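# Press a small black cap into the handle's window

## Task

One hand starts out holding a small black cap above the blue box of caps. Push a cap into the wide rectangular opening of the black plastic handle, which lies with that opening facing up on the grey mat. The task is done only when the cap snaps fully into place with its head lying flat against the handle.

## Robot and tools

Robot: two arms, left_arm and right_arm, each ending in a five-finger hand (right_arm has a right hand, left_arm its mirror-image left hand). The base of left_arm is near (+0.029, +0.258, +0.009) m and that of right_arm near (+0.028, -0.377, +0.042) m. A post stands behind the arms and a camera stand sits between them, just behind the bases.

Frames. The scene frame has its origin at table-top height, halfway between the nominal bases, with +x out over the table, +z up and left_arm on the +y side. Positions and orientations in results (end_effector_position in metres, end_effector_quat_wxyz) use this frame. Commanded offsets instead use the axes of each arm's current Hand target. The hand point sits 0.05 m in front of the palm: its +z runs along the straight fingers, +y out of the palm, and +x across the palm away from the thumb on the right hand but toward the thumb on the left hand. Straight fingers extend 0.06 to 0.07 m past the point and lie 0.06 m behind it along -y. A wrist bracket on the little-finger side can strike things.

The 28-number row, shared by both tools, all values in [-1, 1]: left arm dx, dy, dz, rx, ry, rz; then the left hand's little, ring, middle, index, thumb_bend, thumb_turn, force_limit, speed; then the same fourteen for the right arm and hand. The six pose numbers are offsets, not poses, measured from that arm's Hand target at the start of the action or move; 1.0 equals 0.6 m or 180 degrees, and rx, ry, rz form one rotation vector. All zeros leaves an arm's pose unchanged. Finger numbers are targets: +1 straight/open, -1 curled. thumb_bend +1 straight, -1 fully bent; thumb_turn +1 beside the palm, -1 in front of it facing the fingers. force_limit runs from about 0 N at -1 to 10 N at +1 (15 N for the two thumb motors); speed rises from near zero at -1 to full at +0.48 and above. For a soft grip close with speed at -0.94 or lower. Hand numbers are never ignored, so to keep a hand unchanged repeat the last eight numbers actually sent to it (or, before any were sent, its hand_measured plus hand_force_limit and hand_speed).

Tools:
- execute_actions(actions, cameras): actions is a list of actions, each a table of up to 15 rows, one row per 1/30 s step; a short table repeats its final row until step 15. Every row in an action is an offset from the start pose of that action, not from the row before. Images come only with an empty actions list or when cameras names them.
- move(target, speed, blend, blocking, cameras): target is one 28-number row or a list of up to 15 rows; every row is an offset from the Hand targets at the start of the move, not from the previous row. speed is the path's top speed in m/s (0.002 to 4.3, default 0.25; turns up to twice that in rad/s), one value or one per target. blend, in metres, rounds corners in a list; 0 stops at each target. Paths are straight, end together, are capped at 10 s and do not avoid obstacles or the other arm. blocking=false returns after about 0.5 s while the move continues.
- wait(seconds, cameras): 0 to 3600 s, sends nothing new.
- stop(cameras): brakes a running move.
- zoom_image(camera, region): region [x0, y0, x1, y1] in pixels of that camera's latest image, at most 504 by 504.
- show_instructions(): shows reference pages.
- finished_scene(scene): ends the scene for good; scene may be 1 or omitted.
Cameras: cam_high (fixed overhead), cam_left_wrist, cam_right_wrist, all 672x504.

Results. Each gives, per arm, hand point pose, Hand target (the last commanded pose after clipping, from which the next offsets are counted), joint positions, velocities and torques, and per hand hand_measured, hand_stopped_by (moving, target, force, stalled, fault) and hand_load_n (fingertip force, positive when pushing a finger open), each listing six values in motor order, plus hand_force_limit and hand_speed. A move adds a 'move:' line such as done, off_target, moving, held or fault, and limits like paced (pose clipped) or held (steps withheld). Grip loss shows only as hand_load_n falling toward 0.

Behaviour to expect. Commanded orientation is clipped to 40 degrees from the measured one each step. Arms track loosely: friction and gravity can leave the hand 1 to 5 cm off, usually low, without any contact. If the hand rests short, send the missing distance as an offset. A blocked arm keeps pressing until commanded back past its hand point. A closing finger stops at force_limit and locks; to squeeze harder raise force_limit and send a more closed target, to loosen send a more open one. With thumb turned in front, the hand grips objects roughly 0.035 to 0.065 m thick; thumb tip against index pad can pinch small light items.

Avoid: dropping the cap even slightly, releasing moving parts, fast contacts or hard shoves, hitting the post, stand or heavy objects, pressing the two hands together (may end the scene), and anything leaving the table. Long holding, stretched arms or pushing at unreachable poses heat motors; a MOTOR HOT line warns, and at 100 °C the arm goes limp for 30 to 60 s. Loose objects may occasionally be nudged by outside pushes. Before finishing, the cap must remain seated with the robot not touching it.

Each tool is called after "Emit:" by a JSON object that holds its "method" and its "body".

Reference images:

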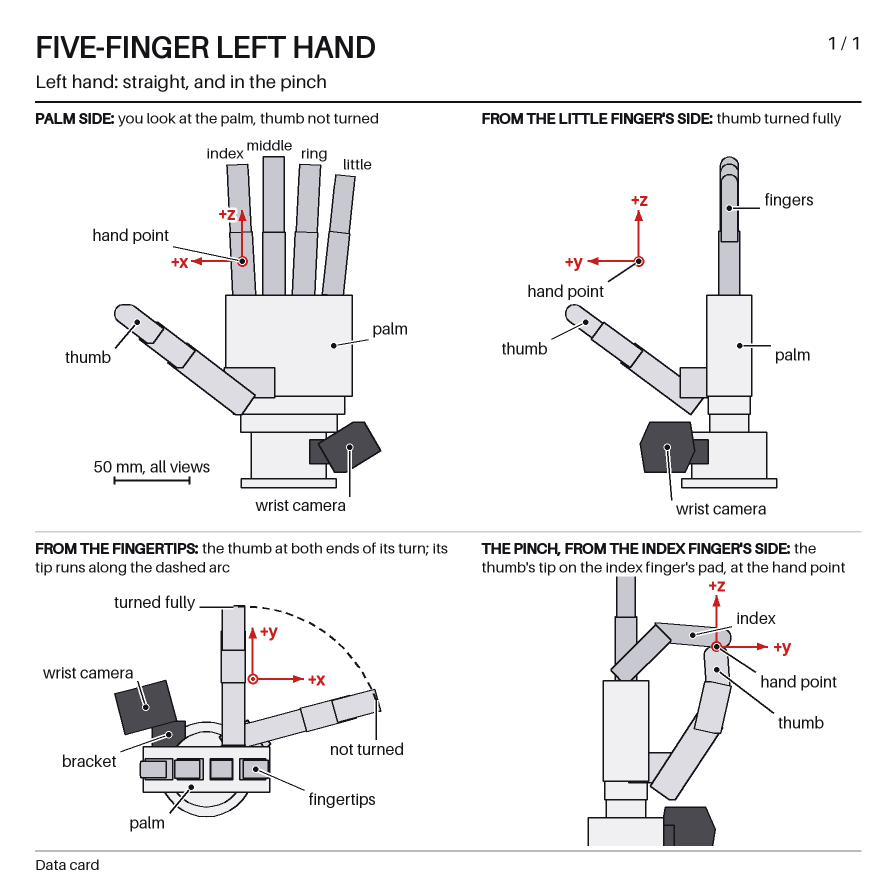

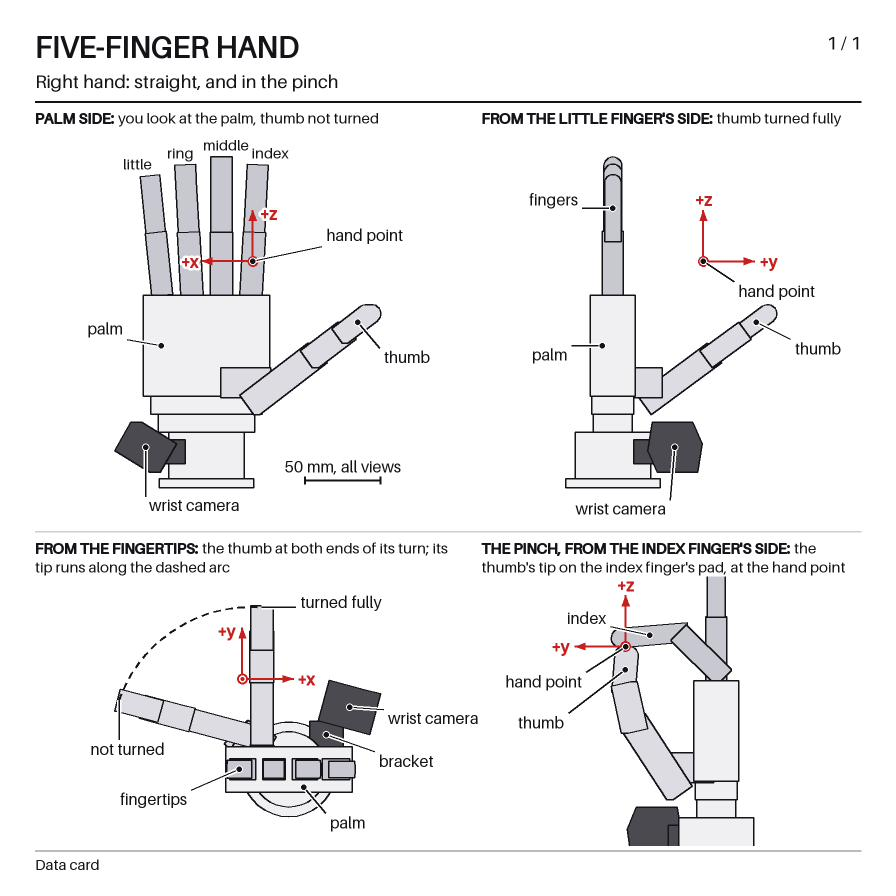

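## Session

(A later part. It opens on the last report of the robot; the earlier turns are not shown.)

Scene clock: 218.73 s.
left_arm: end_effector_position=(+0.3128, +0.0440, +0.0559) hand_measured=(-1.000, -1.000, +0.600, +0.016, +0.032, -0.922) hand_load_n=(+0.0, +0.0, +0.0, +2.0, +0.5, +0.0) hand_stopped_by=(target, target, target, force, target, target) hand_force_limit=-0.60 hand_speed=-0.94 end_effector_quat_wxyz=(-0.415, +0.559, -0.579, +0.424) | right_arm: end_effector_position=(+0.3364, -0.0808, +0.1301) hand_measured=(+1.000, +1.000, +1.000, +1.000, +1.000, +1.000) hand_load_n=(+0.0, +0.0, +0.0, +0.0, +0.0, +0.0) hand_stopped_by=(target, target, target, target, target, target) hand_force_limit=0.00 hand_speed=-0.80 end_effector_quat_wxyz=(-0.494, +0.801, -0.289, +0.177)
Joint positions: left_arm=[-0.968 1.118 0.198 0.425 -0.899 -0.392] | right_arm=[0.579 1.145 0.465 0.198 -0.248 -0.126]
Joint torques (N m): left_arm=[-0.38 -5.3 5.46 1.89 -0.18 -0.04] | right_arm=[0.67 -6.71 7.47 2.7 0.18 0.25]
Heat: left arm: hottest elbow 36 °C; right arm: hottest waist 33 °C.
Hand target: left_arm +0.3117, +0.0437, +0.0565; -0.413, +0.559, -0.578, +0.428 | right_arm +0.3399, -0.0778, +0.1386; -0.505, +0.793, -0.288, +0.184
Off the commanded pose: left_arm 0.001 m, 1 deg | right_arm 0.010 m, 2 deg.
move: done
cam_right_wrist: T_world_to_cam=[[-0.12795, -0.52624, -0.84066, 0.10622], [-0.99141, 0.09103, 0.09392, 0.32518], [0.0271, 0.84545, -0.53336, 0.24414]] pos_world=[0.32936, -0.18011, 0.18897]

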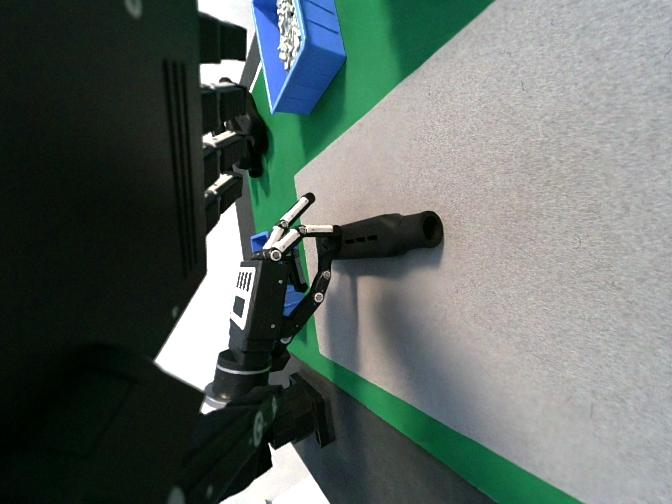

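Emit:
{"method": "move", "body": {"target": [[-0.005,0,0,0,0,0,-1.0,-1.0,0.6,-0.03,0.032,-0.922,-0.6,-0.94,0,0,0,0,0,0,1,1,1,1,1,1,0,-0.8]], "speed": 0.02, "cameras": ["cam_right_wrist"]}}

Emit:
{"method": "zoom_image", "body": {"camera": "cam_right_wrist", "region": [308, 218, 358, 262]}}

Scene clock: 219.83 s.
left_arm: end_effector_position=(+0.3112, +0.0442, +0.0560) hand_measured=(-1.000, -1.000, +0.600, +0.016, +0.032, -0.922) hand_load_n=(+0.0, +0.0, +0.0, +2.5, +0.5, +0.0) hand_stopped_by=(target, target, target, force, target, target) hand_force_limit=-0.60 hand_speed=-0.94 end_effector_quat_wxyz=(-0.412, +0.558, -0.580, +0.427) | right_arm: end_effector_position=(+0.3364, -0.0808, +0.1301) hand_measured=(+1.000, +1.000, +1.000, +1.000, +1.000, +1.000) hand_load_n=(+0.0, -0.5, +0.0, -0.5, +0.0, +0.0) hand_stopped_by=(target, target, target, target, target, target) hand_force_limit=0.00 hand_speed=-0.80 end_effector_quat_wxyz=(-0.494, +0.801, -0.289, +0.177)
Joint positions: left_arm=[-0.968 1.108 0.192 0.425 -0.892 -0.392] | right_arm=[0.579 1.145 0.465 0.198 -0.248 -0.126]
Joint torques (N m): left_arm=[0.26 -5.48 5.45 1.99 -0.18 0.02] | right_arm=[0.62 -6.71 7.47 2.66 0.18 0.25]
Heat: left arm: hottest elbow 36 °C; right arm: hottest waist 32 °C.
Hand target: left_arm +0.3119, +0.0466, +0.0565; -0.413, +0.559, -0.578, +0.429 | right_arm +0.3399, -0.0778, +0.1386; -0.505, +0.793, -0.288, +0.184
Off the commanded pose: left_arm 0.003 m, 0 deg | right_arm 0.010 m, 2 deg.
move: done
cam_right_wrist: T_world_to_cam=[[-0.12795, -0.52624, -0.84066, 0.10622], [-0.99141, 0.09103, 0.09392, 0.32518], [0.0271, 0.84545, -0.53336, 0.24414]] pos_world=[0.32936, -0.18011, 0.18897]

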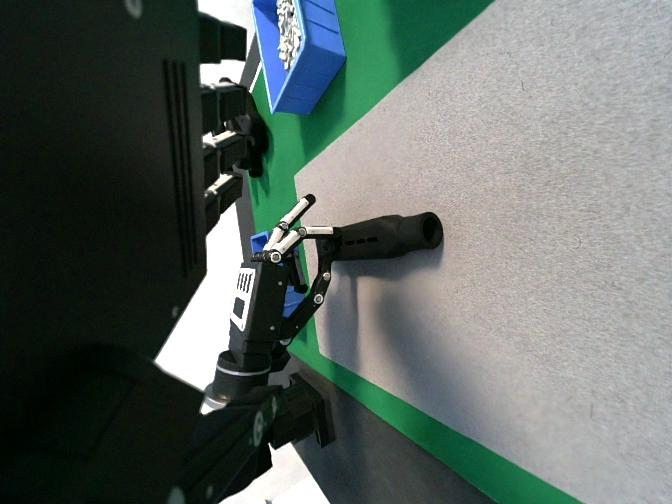

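Scaled by 10.080 from the camera's image (finer frame: 960x720).

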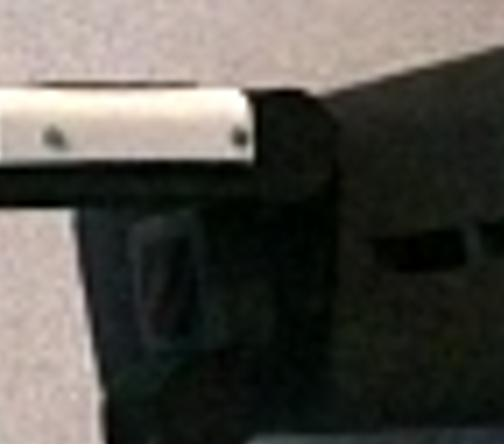

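Emit:
{"method": "move", "body": {"target": [[-0.004,0,0.0,0,0,0,-1.0,-1.0,0.6,-0.03,0.032,-0.922,-0.6,-0.94,0,0,0,0,0,0,1,1,1,1,1,1,0,-0.8]], "speed": 0.02, "cameras": ["cam_right_wrist"]}}

Emit:
{"method": "zoom_image", "body": {"camera": "cam_right_wrist", "region": [308, 218, 358, 262]}}

Scene clock: 221.23 s.
left_arm: end_effector_position=(+0.3109, +0.0458, +0.0559) hand_measured=(-1.000, -1.000, +0.600, +0.016, +0.032, -0.922) hand_load_n=(+0.0, +0.0, +0.0, +2.5, +0.0, +0.0) hand_stopped_by=(target, target, target, force, target, target) hand_force_limit=-0.60 hand_speed=-0.94 end_effector_quat_wxyz=(-0.411, +0.559, -0.580, +0.428) | right_arm: end_effector_position=(+0.3364, -0.0808, +0.1301) hand_measured=(+1.000, +1.000, +1.000, +1.000, +1.000, +1.000) hand_load_n=(+0.0, +0.0, +0.0, +0.0, +0.0, -0.5) hand_stopped_by=(target, target, target, target, target, target) hand_force_limit=0.00 hand_speed=-0.80 end_effector_quat_wxyz=(-0.494, +0.801, -0.289, +0.177)
Joint positions: left_arm=[-0.963 1.101 0.187 0.425 -0.885 -0.392] | right_arm=[0.579 1.145 0.465 0.198 -0.248 -0.126]
Joint torques (N m): left_arm=[0.73 -5.3 5.46 2 -0.22 0.08] | right_arm=[0.73 -6.65 7.47 2.67 0.18 0.25]
Heat: left arm: hottest elbow 36 °C; right arm: hottest waist 32 °C.
Hand target: left_arm +0.3120, +0.0491, +0.0565; -0.413, +0.559, -0.578, +0.428 | right_arm +0.3399, -0.0778, +0.1386; -0.505, +0.793, -0.288, +0.184
Off the commanded pose: left_arm 0.003 m, 0 deg | right_arm 0.010 m, 2 deg.
move: done
cam_right_wrist: T_world_to_cam=[[-0.12795, -0.52624, -0.84066, 0.10622], [-0.99141, 0.09103, 0.09392, 0.32518], [0.0271, 0.84545, -0.53336, 0.24414]] pos_world=[0.32936, -0.18011, 0.18897]

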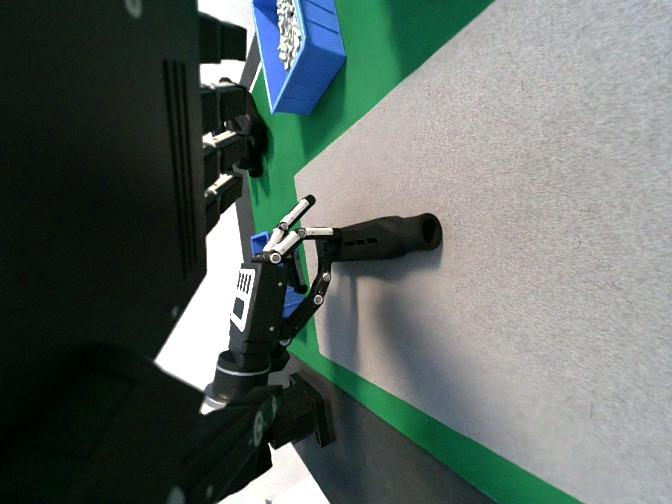

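Scaled by 10.080 from the camera's image (finer frame: 960x720).

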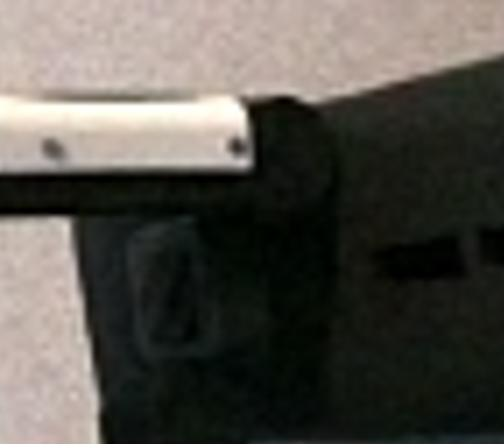

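Emit:
{"method": "move", "body": {"target": [[0,0,0.0,0,0,0,-1.0,-1.0,0.6,0.12,0.032,-0.922,-0.6,-0.9,0,0,0,0,0,0,1,1,1,1,1,1,0,-0.8]], "speed": 0.02, "cameras": ["cam_right_wrist"]}}

Emit:
{"method": "zoom_image", "body": {"camera": "cam_right_wrist", "region": [308, 218, 358, 262]}}

Scene clock: 223.17 s.
left_arm: end_effector_position=(+0.3095, +0.0475, +0.0538) hand_measured=(-1.000, -1.000, +0.600, +0.120, +0.032, -0.922) hand_load_n=(+0.0, +0.0, +0.0, +0.0, +0.0, +0.0) hand_stopped_by=(target, target, target, target, target, target) hand_force_limit=-0.60 hand_speed=-0.90 end_effector_quat_wxyz=(-0.411, +0.558, -0.582, +0.426) | right_arm: end_effector_position=(+0.3364, -0.0808, +0.1301) hand_measured=(+1.000, +1.000, +1.000, +1.000, +1.000, +1.000) hand_load_n=(+0.0, +0.0, +0.0, +0.0, +0.0, +0.0) hand_stopped_by=(target, target, target, target, target, target) hand_force_limit=0.00 hand_speed=-0.80 end_effector_quat_wxyz=(-0.494, +0.801, -0.289, +0.177)
Joint positions: left_arm=[-0.963 1.101 0.182 0.425 -0.884 -0.392] | right_arm=[0.579 1.145 0.465 0.198 -0.248 -0.126]
Joint torques (N m): left_arm=[0.38 -5.01 5.81 2.03 -0.29 0.09] | right_arm=[0.79 -6.65 7.49 2.69 0.18 0.25]
Heat: left arm: hottest elbow 35 °C; right arm: hottest waist 32 °C.
Hand target: left_arm +0.3120, +0.0492, +0.0565; -0.413, +0.559, -0.578, +0.428 | right_arm +0.3399, -0.0778, +0.1386; -0.505, +0.793, -0.288, +0.184
Off the commanded pose: left_arm 0.004 m, 1 deg | right_arm 0.010 m, 2 deg.
move: done
cam_right_wrist: T_world_to_cam=[[-0.12795, -0.52624, -0.84066, 0.10622], [-0.99141, 0.09103, 0.09392, 0.32518], [0.0271, 0.84545, -0.53336, 0.24414]] pos_world=[0.32936, -0.18011, 0.18897]

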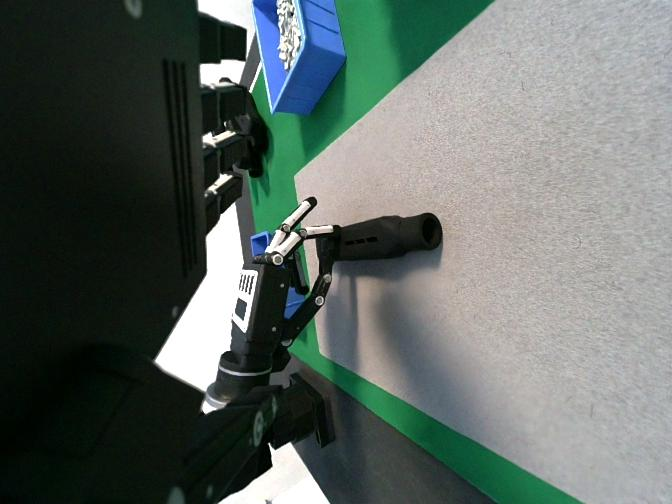

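Scaled by 10.080 from the camera's image (finer frame: 960x720).

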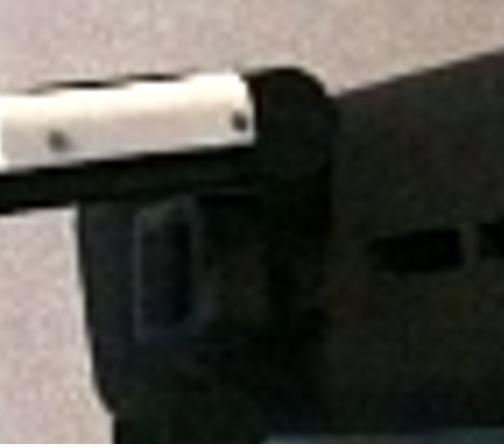

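Emit:
{"method": "move", "body": {"target": [[0.0004,0.0002,-0.0121,0,0,0,-1.0,-1.0,0.6,0.5,0.032,-0.922,-0.6,-0.7,0,0,0,0,0,0,1,1,1,1,1,1,0,-0.8],[0.0018,-0.0969,-0.0819,0,0,0,-1.0,-1.0,0.6,0.5,0.032,-0.922,-0.6,-0.7,0,0,0,0,0,0,1,1,1,1,1,1,0,-0.8]], "speed": [0.04,0.1], "cameras": ["all"]}}

Emit:
{"method": "zoom_image", "body": {"camera": "cam_right_wrist", "region": [308, 200, 378, 270]}}

Emit:
{"method": "zoom_image", "body": {"camera": "cam_left_wrist", "region": [200, 140, 370, 380]}}

Emit:
{"method": "zoom_image", "body": {"camera": "cam_high", "region": [280, 110, 380, 180]}}

Scene clock: 227.60 s.
left_arm: end_effector_position=(+0.2769, +0.0644, +0.1028) hand_measured=(-1.000, -1.000, +0.600, +0.500, +0.032, -0.922) hand_load_n=(+0.0, +0.0, +0.0, +0.0, +0.0, +0.0) hand_stopped_by=(target, target, target, target, target, target) hand_force_limit=-0.60 hand_speed=-0.70 end_effector_quat_wxyz=(-0.420, +0.555, -0.590, +0.409) | right_arm: end_effector_position=(+0.3364, -0.0808, +0.1301) hand_measured=(+1.000, +1.000, +1.000, +1.000, +1.000, +1.000) hand_load_n=(+0.0, +0.0, +0.0, +0.0, +0.0, -0.5) hand_stopped_by=(target, target, target, target, target, target) hand_force_limit=0.00 hand_speed=-0.80 end_effector_quat_wxyz=(-0.494, +0.801, -0.289, +0.177)
Joint positions: left_arm=[-1.074 0.727 0.242 -0.121 -0.992 -0.481] | right_arm=[0.579 1.145 0.465 0.198 -0.248 -0.126]
Joint torques (N m): left_arm=[-1.03 -3.14 11.85 0.96 -0.54 -0.09] | right_arm=[0.73 -6.71 7.49 2.69 0.18 0.25]
Heat: left arm: hottest elbow 36 °C; right arm: hottest waist 32 °C.
Hand target: left_arm +0.2819, +0.0491, +0.1265; -0.413, +0.559, -0.578, +0.428 | right_arm +0.3399, -0.0778, +0.1386; -0.505, +0.793, -0.288, +0.184
Off the commanded pose: left_arm 0.029 m, 3 deg | right_arm 0.010 m, 2 deg.
move: off_target (left_arm)
cam_left_wrist: T_world_to_cam=[[0.29031, -0.34157, 0.89389, -0.14702], [-0.58703, -0.80128, -0.11553, 0.22405], [0.75572, -0.4912, -0.43313, -0.01239]] pos_world=[0.18357, 0.12323, 0.15194]
cam_right_wrist: T_world_to_cam=[[-0.12795, -0.52624, -0.84066, 0.10622], [-0.99141, 0.09103, 0.09392, 0.32518], [0.0271, 0.84545, -0.53336, 0.24414]] pos_world=[0.32936, -0.18011, 0.18897]

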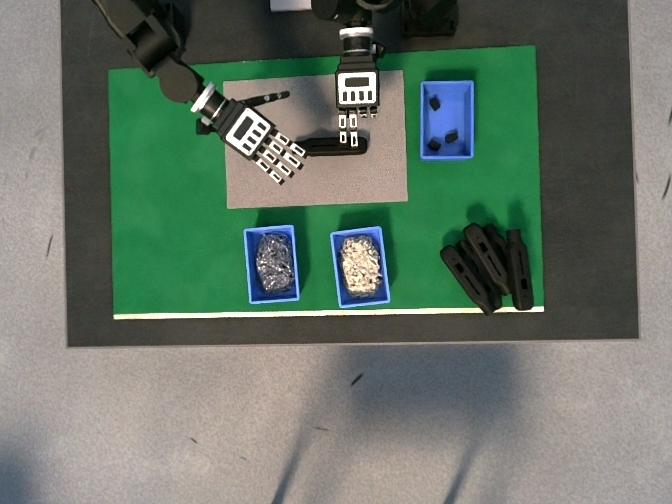

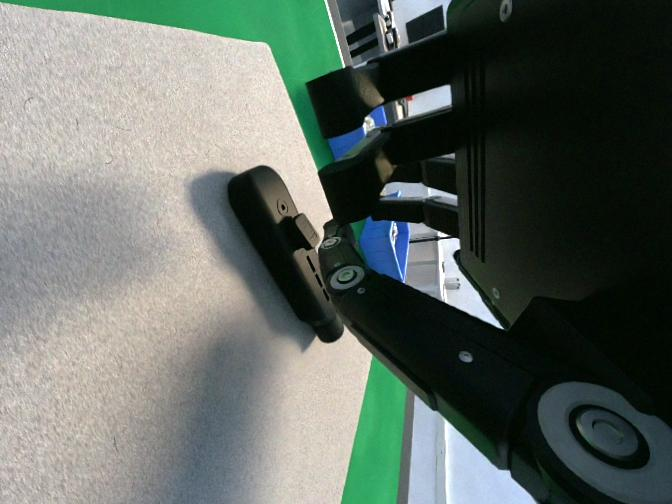

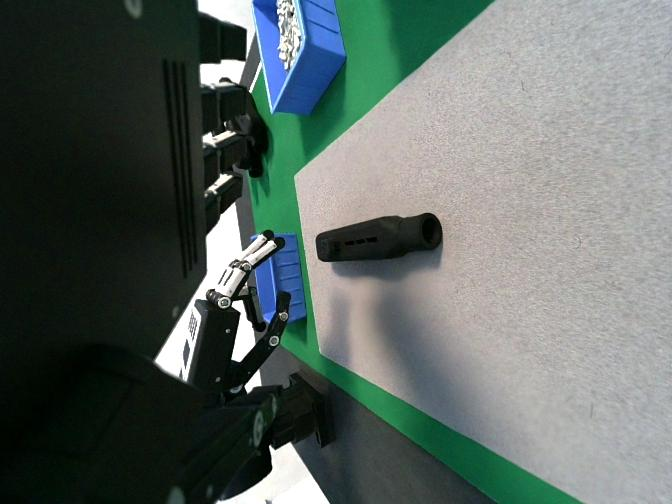

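Scaled by 7.200 from the camera's image (finer frame: 960x720).

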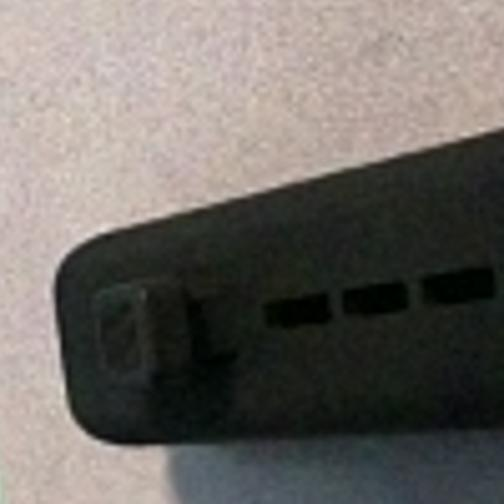

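Scaled by 2.100 from the camera's image (finer frame: 960x720).

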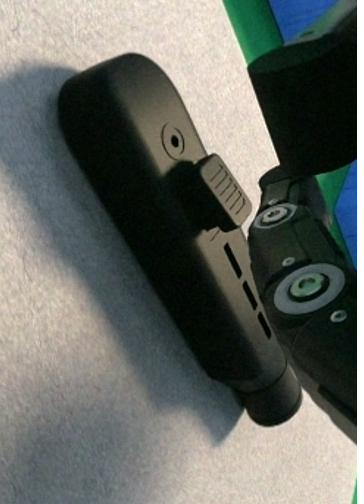

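Scaled by 5.040 from the camera's image (finer frame: 960x720).

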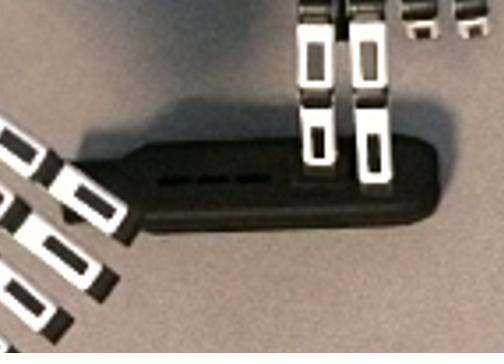

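Emit:
{"method": "zoom_image", "body": {"camera": "cam_left_wrist", "region": [265, 190, 335, 270]}}

Emit:
{"method": "zoom_image", "body": {"camera": "cam_right_wrist", "region": [312, 225, 357, 265]}}

Scaled by 6.300 from the camera's image (finer frame: 960x720).

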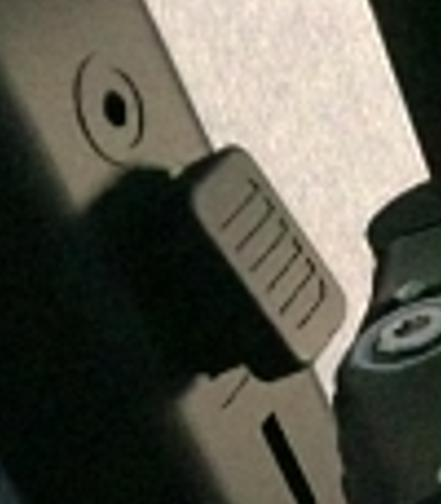

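Scaled by 11.200 from the camera's image (finer frame: 960x720).

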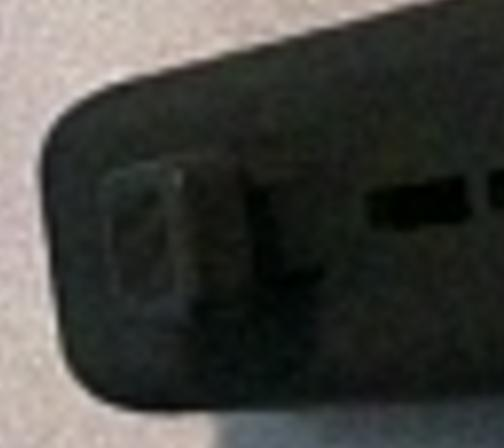

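Emit:
{"method": "move", "body": {"target": [[-0.2664,-0.077,-0.0333,0,0,0,-1.0,-1.0,0.6,0.5,0.032,-0.922,-0.6,-0.7,0,0,0,0,0,0,0.5,0.5,0.5,1,1,1,0,-0.3],[-0.2664,-0.077,-0.0333,0,0,0,-1.0,-1.0,0.6,0.5,0.032,-0.922,-0.6,-0.7,-0.0725,-0.1437,-0.0862,-0.3369,0.1571,0.2466,0.5,0.5,0.5,1,1,1,0,-0.3],[-0.2664,-0.077,-0.0333,0,0,0,-1.0,-1.0,0.6,0.5,0.032,-0.922,-0.6,-0.7,-0.216,-0.1717,0.0725,-0.3369,0.1571,0.2466,0.5,0.5,0.5,1,1,1,0,-0.3]], "speed": [0.3,0.35,0.2], "blend": [0.02,0.03,0], "cameras": ["all"]}}

Scene clock: 253.53 s.
left_arm: end_effector_position=(+0.2810, +0.2066, +0.1511) hand_measured=(-1.000, -1.000, +0.600, +0.500, +0.032, -0.922) hand_load_n=(+0.0, +0.0, +0.0, +0.0, +0.0, +0.0) hand_stopped_by=(target, target, target, target, target, target) hand_force_limit=-0.60 hand_speed=-0.70 end_effector_quat_wxyz=(-0.401, +0.566, -0.586, +0.420) | right_arm: end_effector_position=(+0.2868, +0.0592, +0.2017) hand_measured=(+0.500, +0.500, +0.500, +1.000, +1.000, +1.000) hand_load_n=(+0.0, +0.0, +0.0, +0.0, -0.5, +0.0) hand_stopped_by=(target, target, target, target, target, target) hand_force_limit=0.00 hand_speed=-0.30 end_effector_quat_wxyz=(+0.012, +0.710, -0.704, +0.002)
Joint positions: left_arm=[-0.124 0.037 0.232 -0.529 -0.099 -0.04] | right_arm=[0.882 1.725 1.548 -1.418 0.001 0.897]
Joint torques (N m): left_arm=[0.15 0.38 12.93 1.51 0.09 0.08] | right_arm=[0.73 -13.74 10.85 -0.36 0.08 0.24]
Heat: left arm: hottest elbow 37 °C; right arm: hottest elbow 33 °C.
Hand target: left_arm +0.2818, +0.2092, +0.1760; -0.413, +0.559, -0.578, +0.428 | right_arm +0.2938, +0.0691, +0.2134; +0.000, +0.707, -0.707, +0.001
Off the commanded pose: left_arm 0.025 m, 2 deg | right_arm 0.017 m, 1 deg.
move: off_target (left_arm, right_arm); blend cut to 0 m at target 1
cam_left_wrist: T_world_to_cam=[[0.3033, -0.30062, 0.90423, -0.15655], [-0.59398, -0.80166, -0.06728, 0.34074], [0.74512, -0.51669, -0.42171, 0.0818]] pos_world=[0.18893, 0.26836, 0.19898]
cam_right_wrist: T_world_to_cam=[[-0.96643, -0.24572, 0.07504, 0.27304], [-0.17009, 0.8308, 0.52994, -0.11065], [-0.19256, 0.49939, -0.84471, 0.31162]] pos_world=[0.30506, 0.0034, 0.30138]

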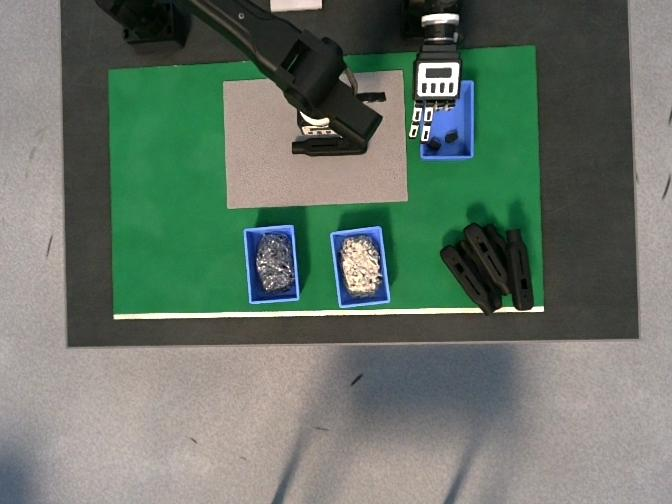

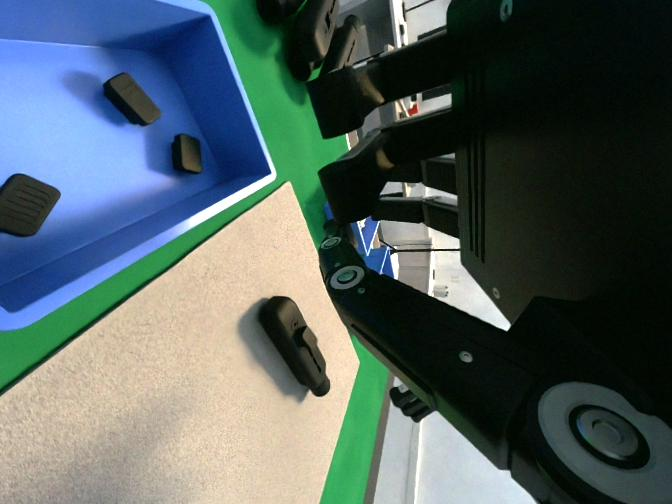

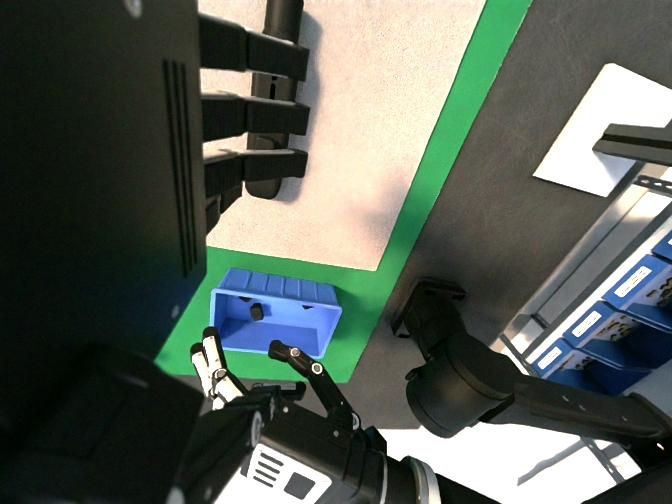

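Emit:
{"method": "zoom_image", "body": {"camera": "cam_right_wrist", "region": [195, 0, 345, 240]}}

Emit:
{"method": "zoom_image", "body": {"camera": "cam_left_wrist", "region": [240, 270, 360, 410]}}

Scaled by 2.100 from the camera's image (finer frame: 960x720).

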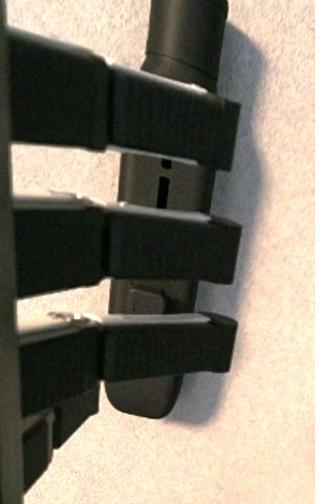

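Scaled by 3.600 from the camera's image (finer frame: 960x720).

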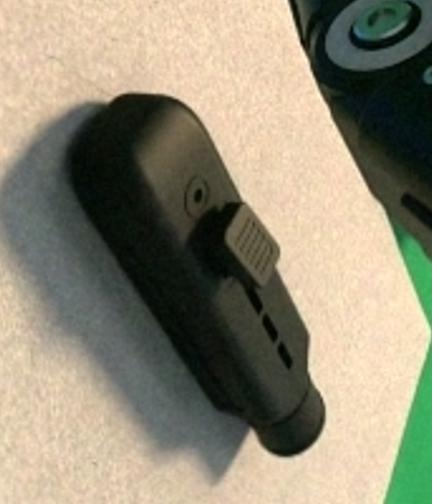

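Emit:
{"method": "move", "body": {"target": [[0,0,0,0,0,0,-1.0,-1.0,0.6,0.5,0.032,-0.922,-0.6,-0.7,0.0133,0.0008,0.095,0,0,0,0.5,0.5,0.5,1,1,1,0,-0.3]], "speed": [0.12], "cameras": ["all"]}}

Emit:
{"method": "zoom_image", "body": {"camera": "cam_right_wrist", "region": [195, 0, 345, 240]}}

Emit:
{"method": "zoom_image", "body": {"camera": "cam_left_wrist", "region": [240, 270, 360, 410]}}

Scene clock: 259.57 s.
left_arm: end_effector_position=(+0.2810, +0.2066, +0.1511) hand_measured=(-1.000, -1.000, +0.600, +0.500, +0.032, -0.922) hand_load_n=(+0.0, +0.0, +0.0, +0.0, +0.0, +0.0) hand_stopped_by=(target, target, target, target, target, target) hand_force_limit=-0.60 hand_speed=-0.70 end_effector_quat_wxyz=(-0.401, +0.566, -0.586, +0.420) | right_arm: end_effector_position=(+0.2876, +0.0602, +0.1599) hand_measured=(+0.500, +0.500, +0.500, +1.000, +1.000, +1.000) hand_load_n=(+0.0, +0.0, +0.5, +0.0, +0.0, +0.0) hand_stopped_by=(target, target, target, target, target, target) hand_force_limit=0.00 hand_speed=-0.30 end_effector_quat_wxyz=(+0.003, +0.710, -0.704, +0.001)
Joint positions: left_arm=[-0.124 0.037 0.232 -0.529 -0.099 -0.04] | right_arm=[0.882 1.74 1.458 -1.294 0.001 0.897]
Joint torques (N m): left_arm=[0.56 0.32 12.96 1.43 0.07 0.07] | right_arm=[-0.03 -13.63 7.61 0.64 0.09 0.15]
Heat: left arm: hottest elbow 38 °C; right arm: hottest elbow 33 °C.
Hand target: left_arm +0.2818, +0.2092, +0.1760; -0.413, +0.559, -0.578, +0.428 | right_arm +0.2934, +0.0611, +0.1564; +0.000, +0.707, -0.707, +0.001
Off the commanded pose: left_arm 0.025 m, 2 deg | right_arm 0.007 m, 0 deg.
move: done
cam_left_wrist: T_world_to_cam=[[0.3033, -0.30062, 0.90423, -0.15655], [-0.59398, -0.80166, -0.06728, 0.34074], [0.74512, -0.51669, -0.42171, 0.0818]] pos_world=[0.18893, 0.26836, 0.19898]
cam_right_wrist: T_world_to_cam=[[-0.9674, -0.24589, 0.06056, 0.27976], [-0.17544, 0.82322, 0.53994, -0.08884], [-0.18262, 0.51172, -0.83952, 0.27166]] pos_world=[0.30467, 0.00291, 0.25909]

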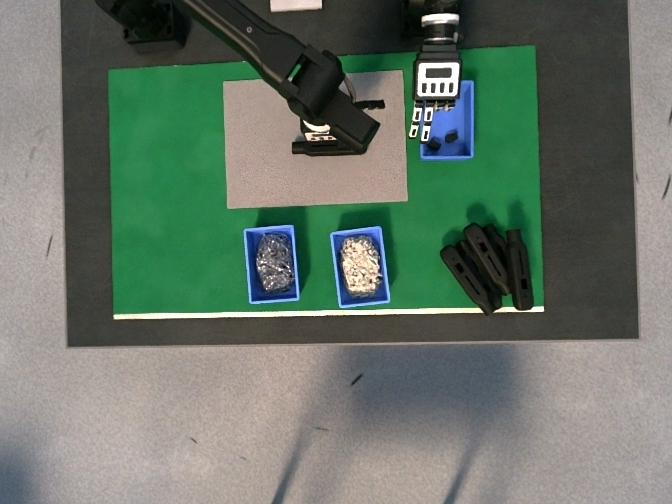

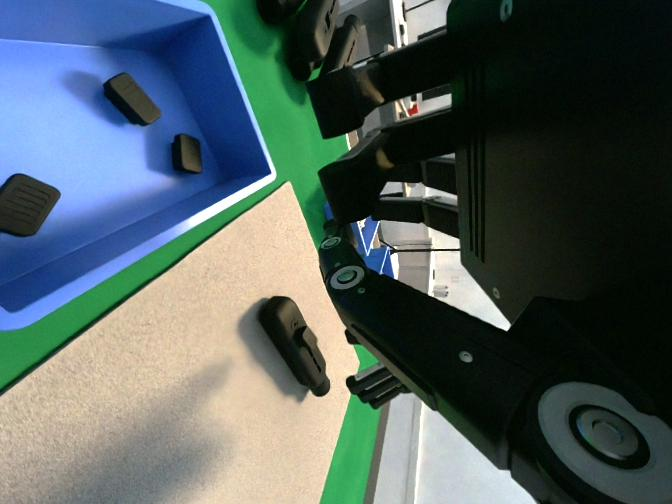

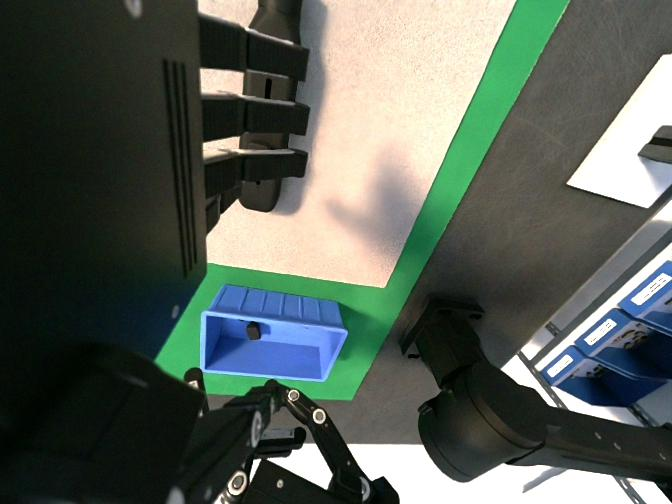

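Scaled by 2.100 from the camera's image (finer frame: 960x720).

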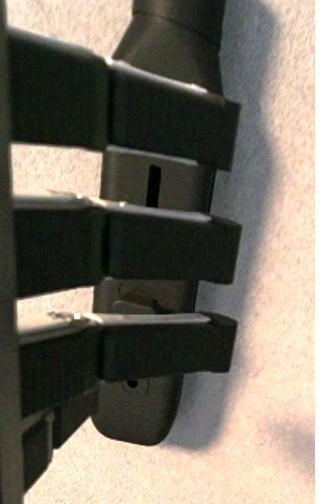

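Scaled by 3.600 from the camera's image (finer frame: 960x720).

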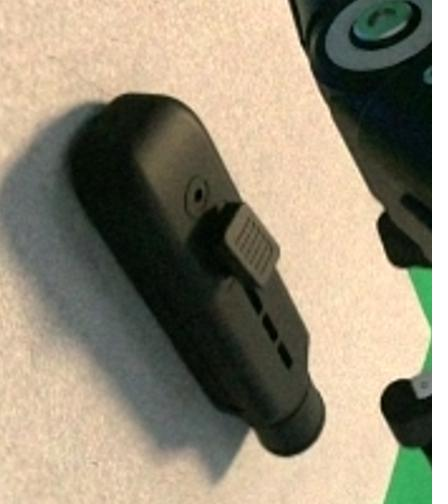

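Emit:
{"method": "zoom_image", "body": {"camera": "cam_right_wrist", "region": [225, 120, 305, 220]}}

Scaled by 5.040 from the camera's image (finer frame: 960x720).

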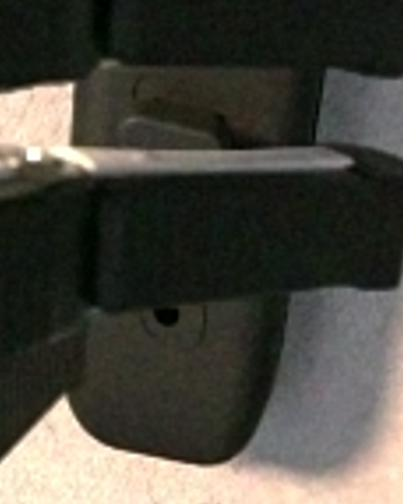

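Emit:
{"method": "move", "body": {"target": [0,0,0,0,0,0,-1.0,-1.0,0.6,0.5,0.032,-0.922,-0.6,-0.7,0.02,0,0,0,0,0,0.5,0.5,0.5,1,1,1,0,-0.3], "speed": 0.08, "cameras": ["all"]}}

Scene clock: 268.53 s.
left_arm: end_effector_position=(+0.2810, +0.2066, +0.1511) hand_measured=(-1.000, -1.000, +0.600, +0.500, +0.032, -0.922) hand_load_n=(+0.0, +0.0, +0.0, +0.0, +0.5, +0.0) hand_stopped_by=(target, target, target, target, target, target) hand_force_limit=-0.60 hand_speed=-0.70 end_effector_quat_wxyz=(-0.401, +0.566, -0.586, +0.420) | right_arm: end_effector_position=(+0.2878, +0.0483, +0.1493) hand_measured=(+0.500, +0.500, +0.500, +1.000, +1.000, +1.000) hand_load_n=(+0.0, +0.0, +0.0, +0.0, +0.0, +0.0) hand_stopped_by=(target, target, target, target, target, target) hand_force_limit=0.00 hand_speed=-0.30 end_effector_quat_wxyz=(+0.014, +0.707, -0.707, +0.002)
Joint positions: left_arm=[-0.124 0.037 0.232 -0.529 -0.099 -0.04] | right_arm=[0.867 1.74 1.427 -1.287 0.001 0.89]
Joint torques (N m): left_arm=[0.5 0.79 12.98 1.35 0.08 0.07] | right_arm=[-0.03 -15.33 7.45 0.64 0.1 0.09]
Heat: left arm: hottest elbow 38 °C; right arm: hottest elbow 33 °C.
Hand target: left_arm +0.2818, +0.2092, +0.1760; -0.413, +0.559, -0.578, +0.428 | right_arm +0.2934, +0.0490, +0.1565; +0.000, +0.707, -0.707, +0.001
Off the commanded pose: left_arm 0.025 m, 2 deg | right_arm 0.009 m, 2 deg.
move: done
cam_left_wrist: T_world_to_cam=[[0.3033, -0.30062, 0.90423, -0.15655], [-0.59398, -0.80166, -0.06728, 0.34074], [0.74512, -0.51669, -0.42171, 0.0818]] pos_world=[0.18893, 0.26836, 0.19898]
cam_right_wrist: T_world_to_cam=[[-0.96829, -0.23692, 0.07932, 0.27457], [-0.16097, 0.83437, 0.52718, -0.07605], [-0.19108, 0.4977, -0.84604, 0.27288]] pos_world=[0.30576, -0.0073, 0.24918]

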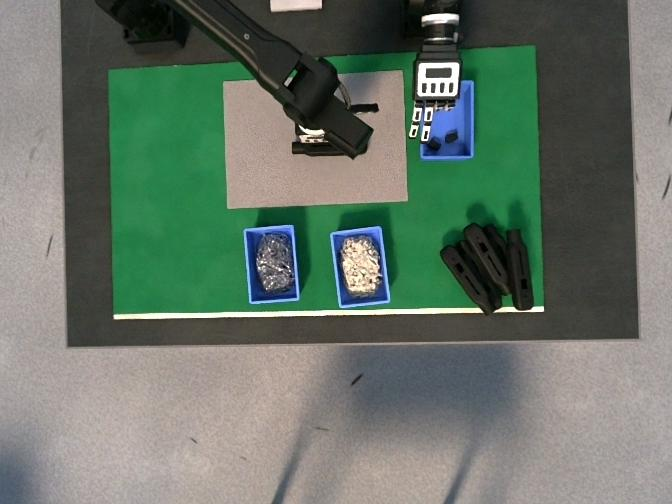

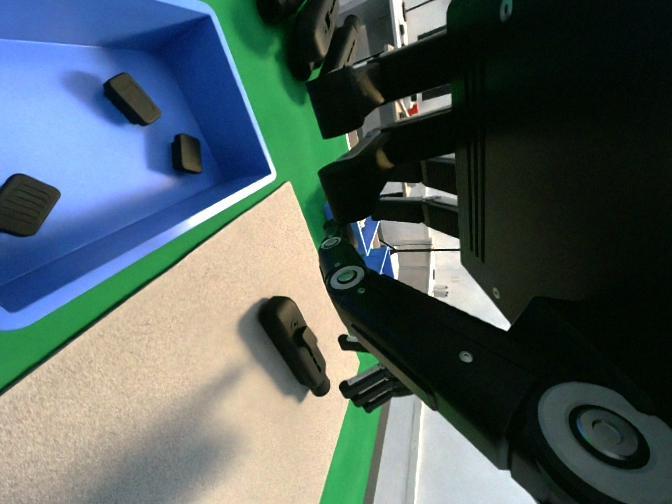

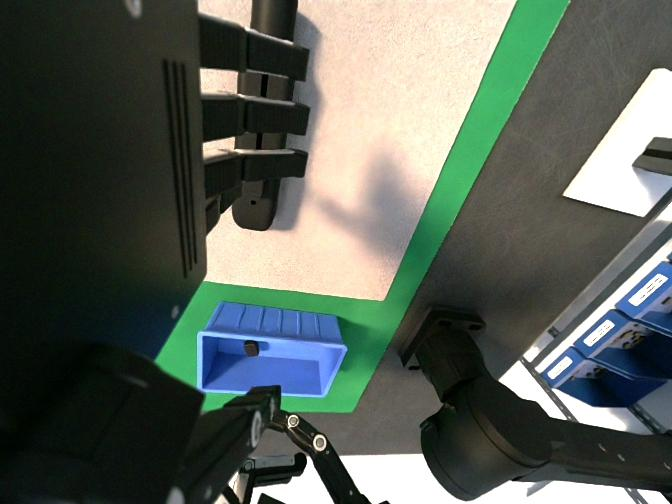

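Emit:
{"method": "zoom_image", "body": {"camera": "cam_left_wrist", "region": [240, 280, 370, 410]}}

Emit:
{"method": "zoom_image", "body": {"camera": "cam_right_wrist", "region": [200, 120, 320, 240]}}

Scaled by 3.877 from the camera's image (finer frame: 960x720).

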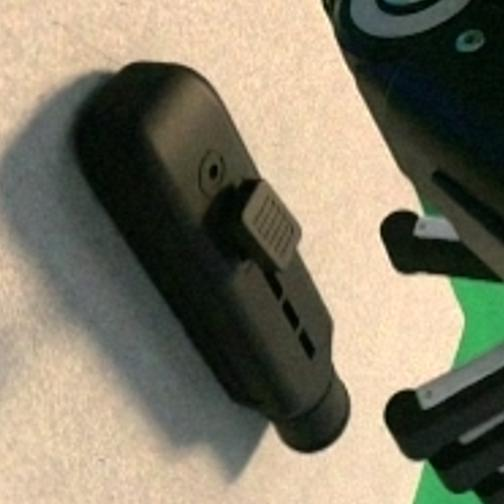

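Scaled by 4.200 from the camera's image (finer frame: 960x720).

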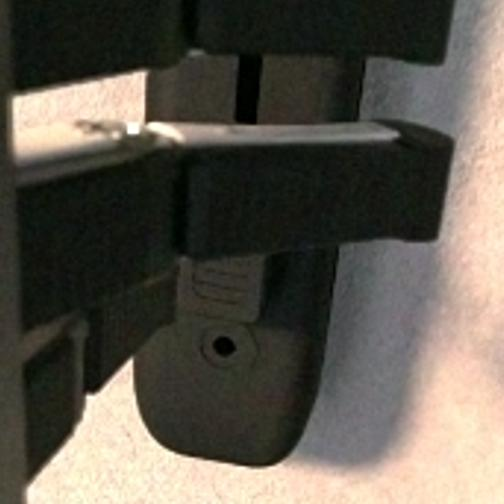

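Emit:
{"method": "move", "body": {"target": [0,0,0,0,0,0,-1.0,-1.0,0.6,0.5,0.032,-0.922,-0.6,-0.7,0.003,0,0.03,0,0,0,0.5,0.5,0.5,1,1,1,0,-0.3], "speed": 0.05, "cameras": ["cam_left_wrist","cam_right_wrist"]}}

Scene clock: 271.97 s.
left_arm: end_effector_position=(+0.2810, +0.2066, +0.1511) hand_measured=(-1.000, -1.000, +0.600, +0.500, +0.032, -0.922) hand_load_n=(+0.0, +0.0, +0.0, +0.0, +0.0, +0.0) hand_stopped_by=(target, target, target, target, target, target) hand_force_limit=-0.60 hand_speed=-0.70 end_effector_quat_wxyz=(-0.401, +0.566, -0.586, +0.420) | right_arm: end_effector_position=(+0.2879, +0.0478, +0.1374) hand_measured=(+0.500, +0.500, +0.500, +1.000, +1.000, +1.000) hand_load_n=(+0.0, +0.0, +0.0, +0.0, +0.0, +0.0) hand_stopped_by=(target, target, target, target, target, target) hand_force_limit=0.00 hand_speed=-0.30 end_effector_quat_wxyz=(+0.007, +0.708, -0.706, +0.001)
Joint positions: left_arm=[-0.124 0.037 0.232 -0.529 -0.099 -0.04] | right_arm=[0.867 1.74 1.395 -1.241 0.001 0.887]
Joint torques (N m): left_arm=[0.38 0.32 13 1.44 0.08 0.06] | right_arm=[-0.15 -14.39 7.21 0.62 0.1 0.09]
Heat: left arm: hottest elbow 39 °C; right arm: hottest elbow 33 °C.
Hand target: left_arm +0.2818, +0.2092, +0.1760; -0.413, +0.559, -0.578, +0.428 | right_arm +0.2934, +0.0473, +0.1385; +0.000, +0.707, -0.707, +0.001
Off the commanded pose: left_arm 0.025 m, 2 deg | right_arm 0.006 m, 1 deg.
move: done
cam_left_wrist: T_world_to_cam=[[0.3033, -0.30062, 0.90423, -0.15655], [-0.59398, -0.80166, -0.06728, 0.34074], [0.74512, -0.51669, -0.42171, 0.0818]] pos_world=[0.18893, 0.26836, 0.19898]
cam_right_wrist: T_world_to_cam=[[-0.96842, -0.23992, 0.06786, 0.27735], [-0.16765, 0.82803, 0.53504, -0.06825], [-0.18455, 0.50677, -0.8421, 0.26017]] pos_world=[0.30517, -0.00879, 0.23678]

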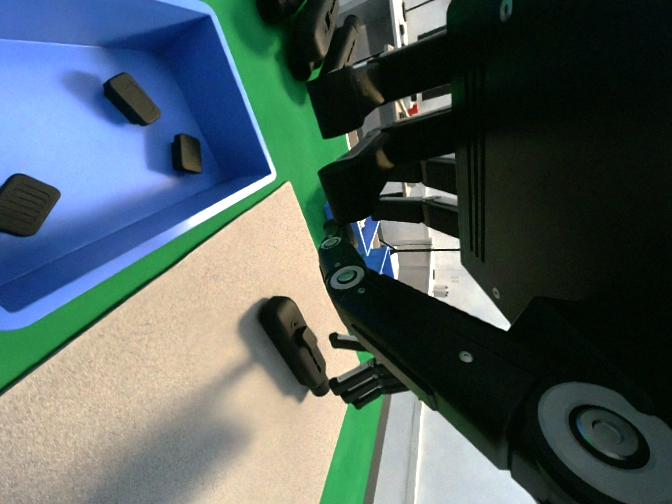

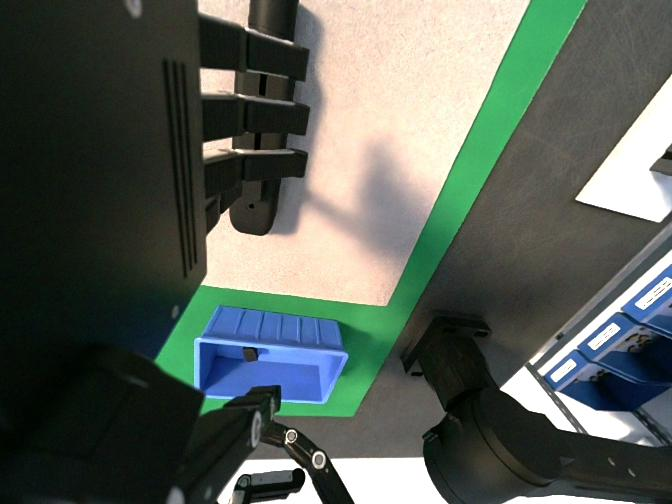

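Emit:
{"method": "zoom_image", "body": {"camera": "cam_left_wrist", "region": [250, 280, 410, 420]}}

Emit:
{"method": "zoom_image", "body": {"camera": "cam_right_wrist", "region": [200, 120, 320, 240]}}

Scaled by 3.150 from the camera's image (finer frame: 960x720).

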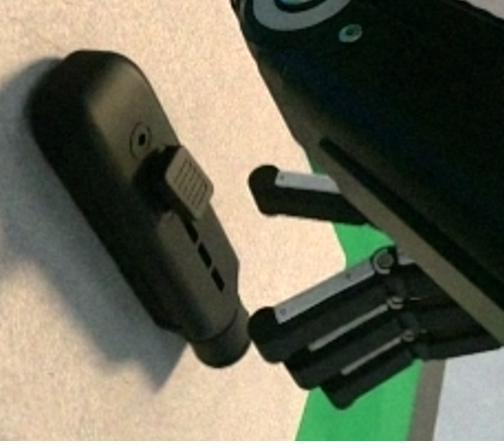

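Scaled by 4.200 from the camera's image (finer frame: 960x720).

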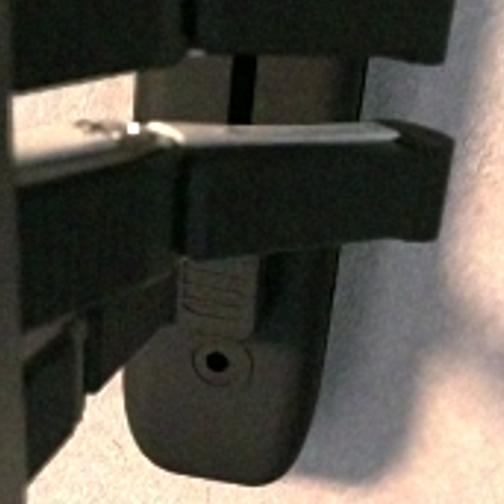

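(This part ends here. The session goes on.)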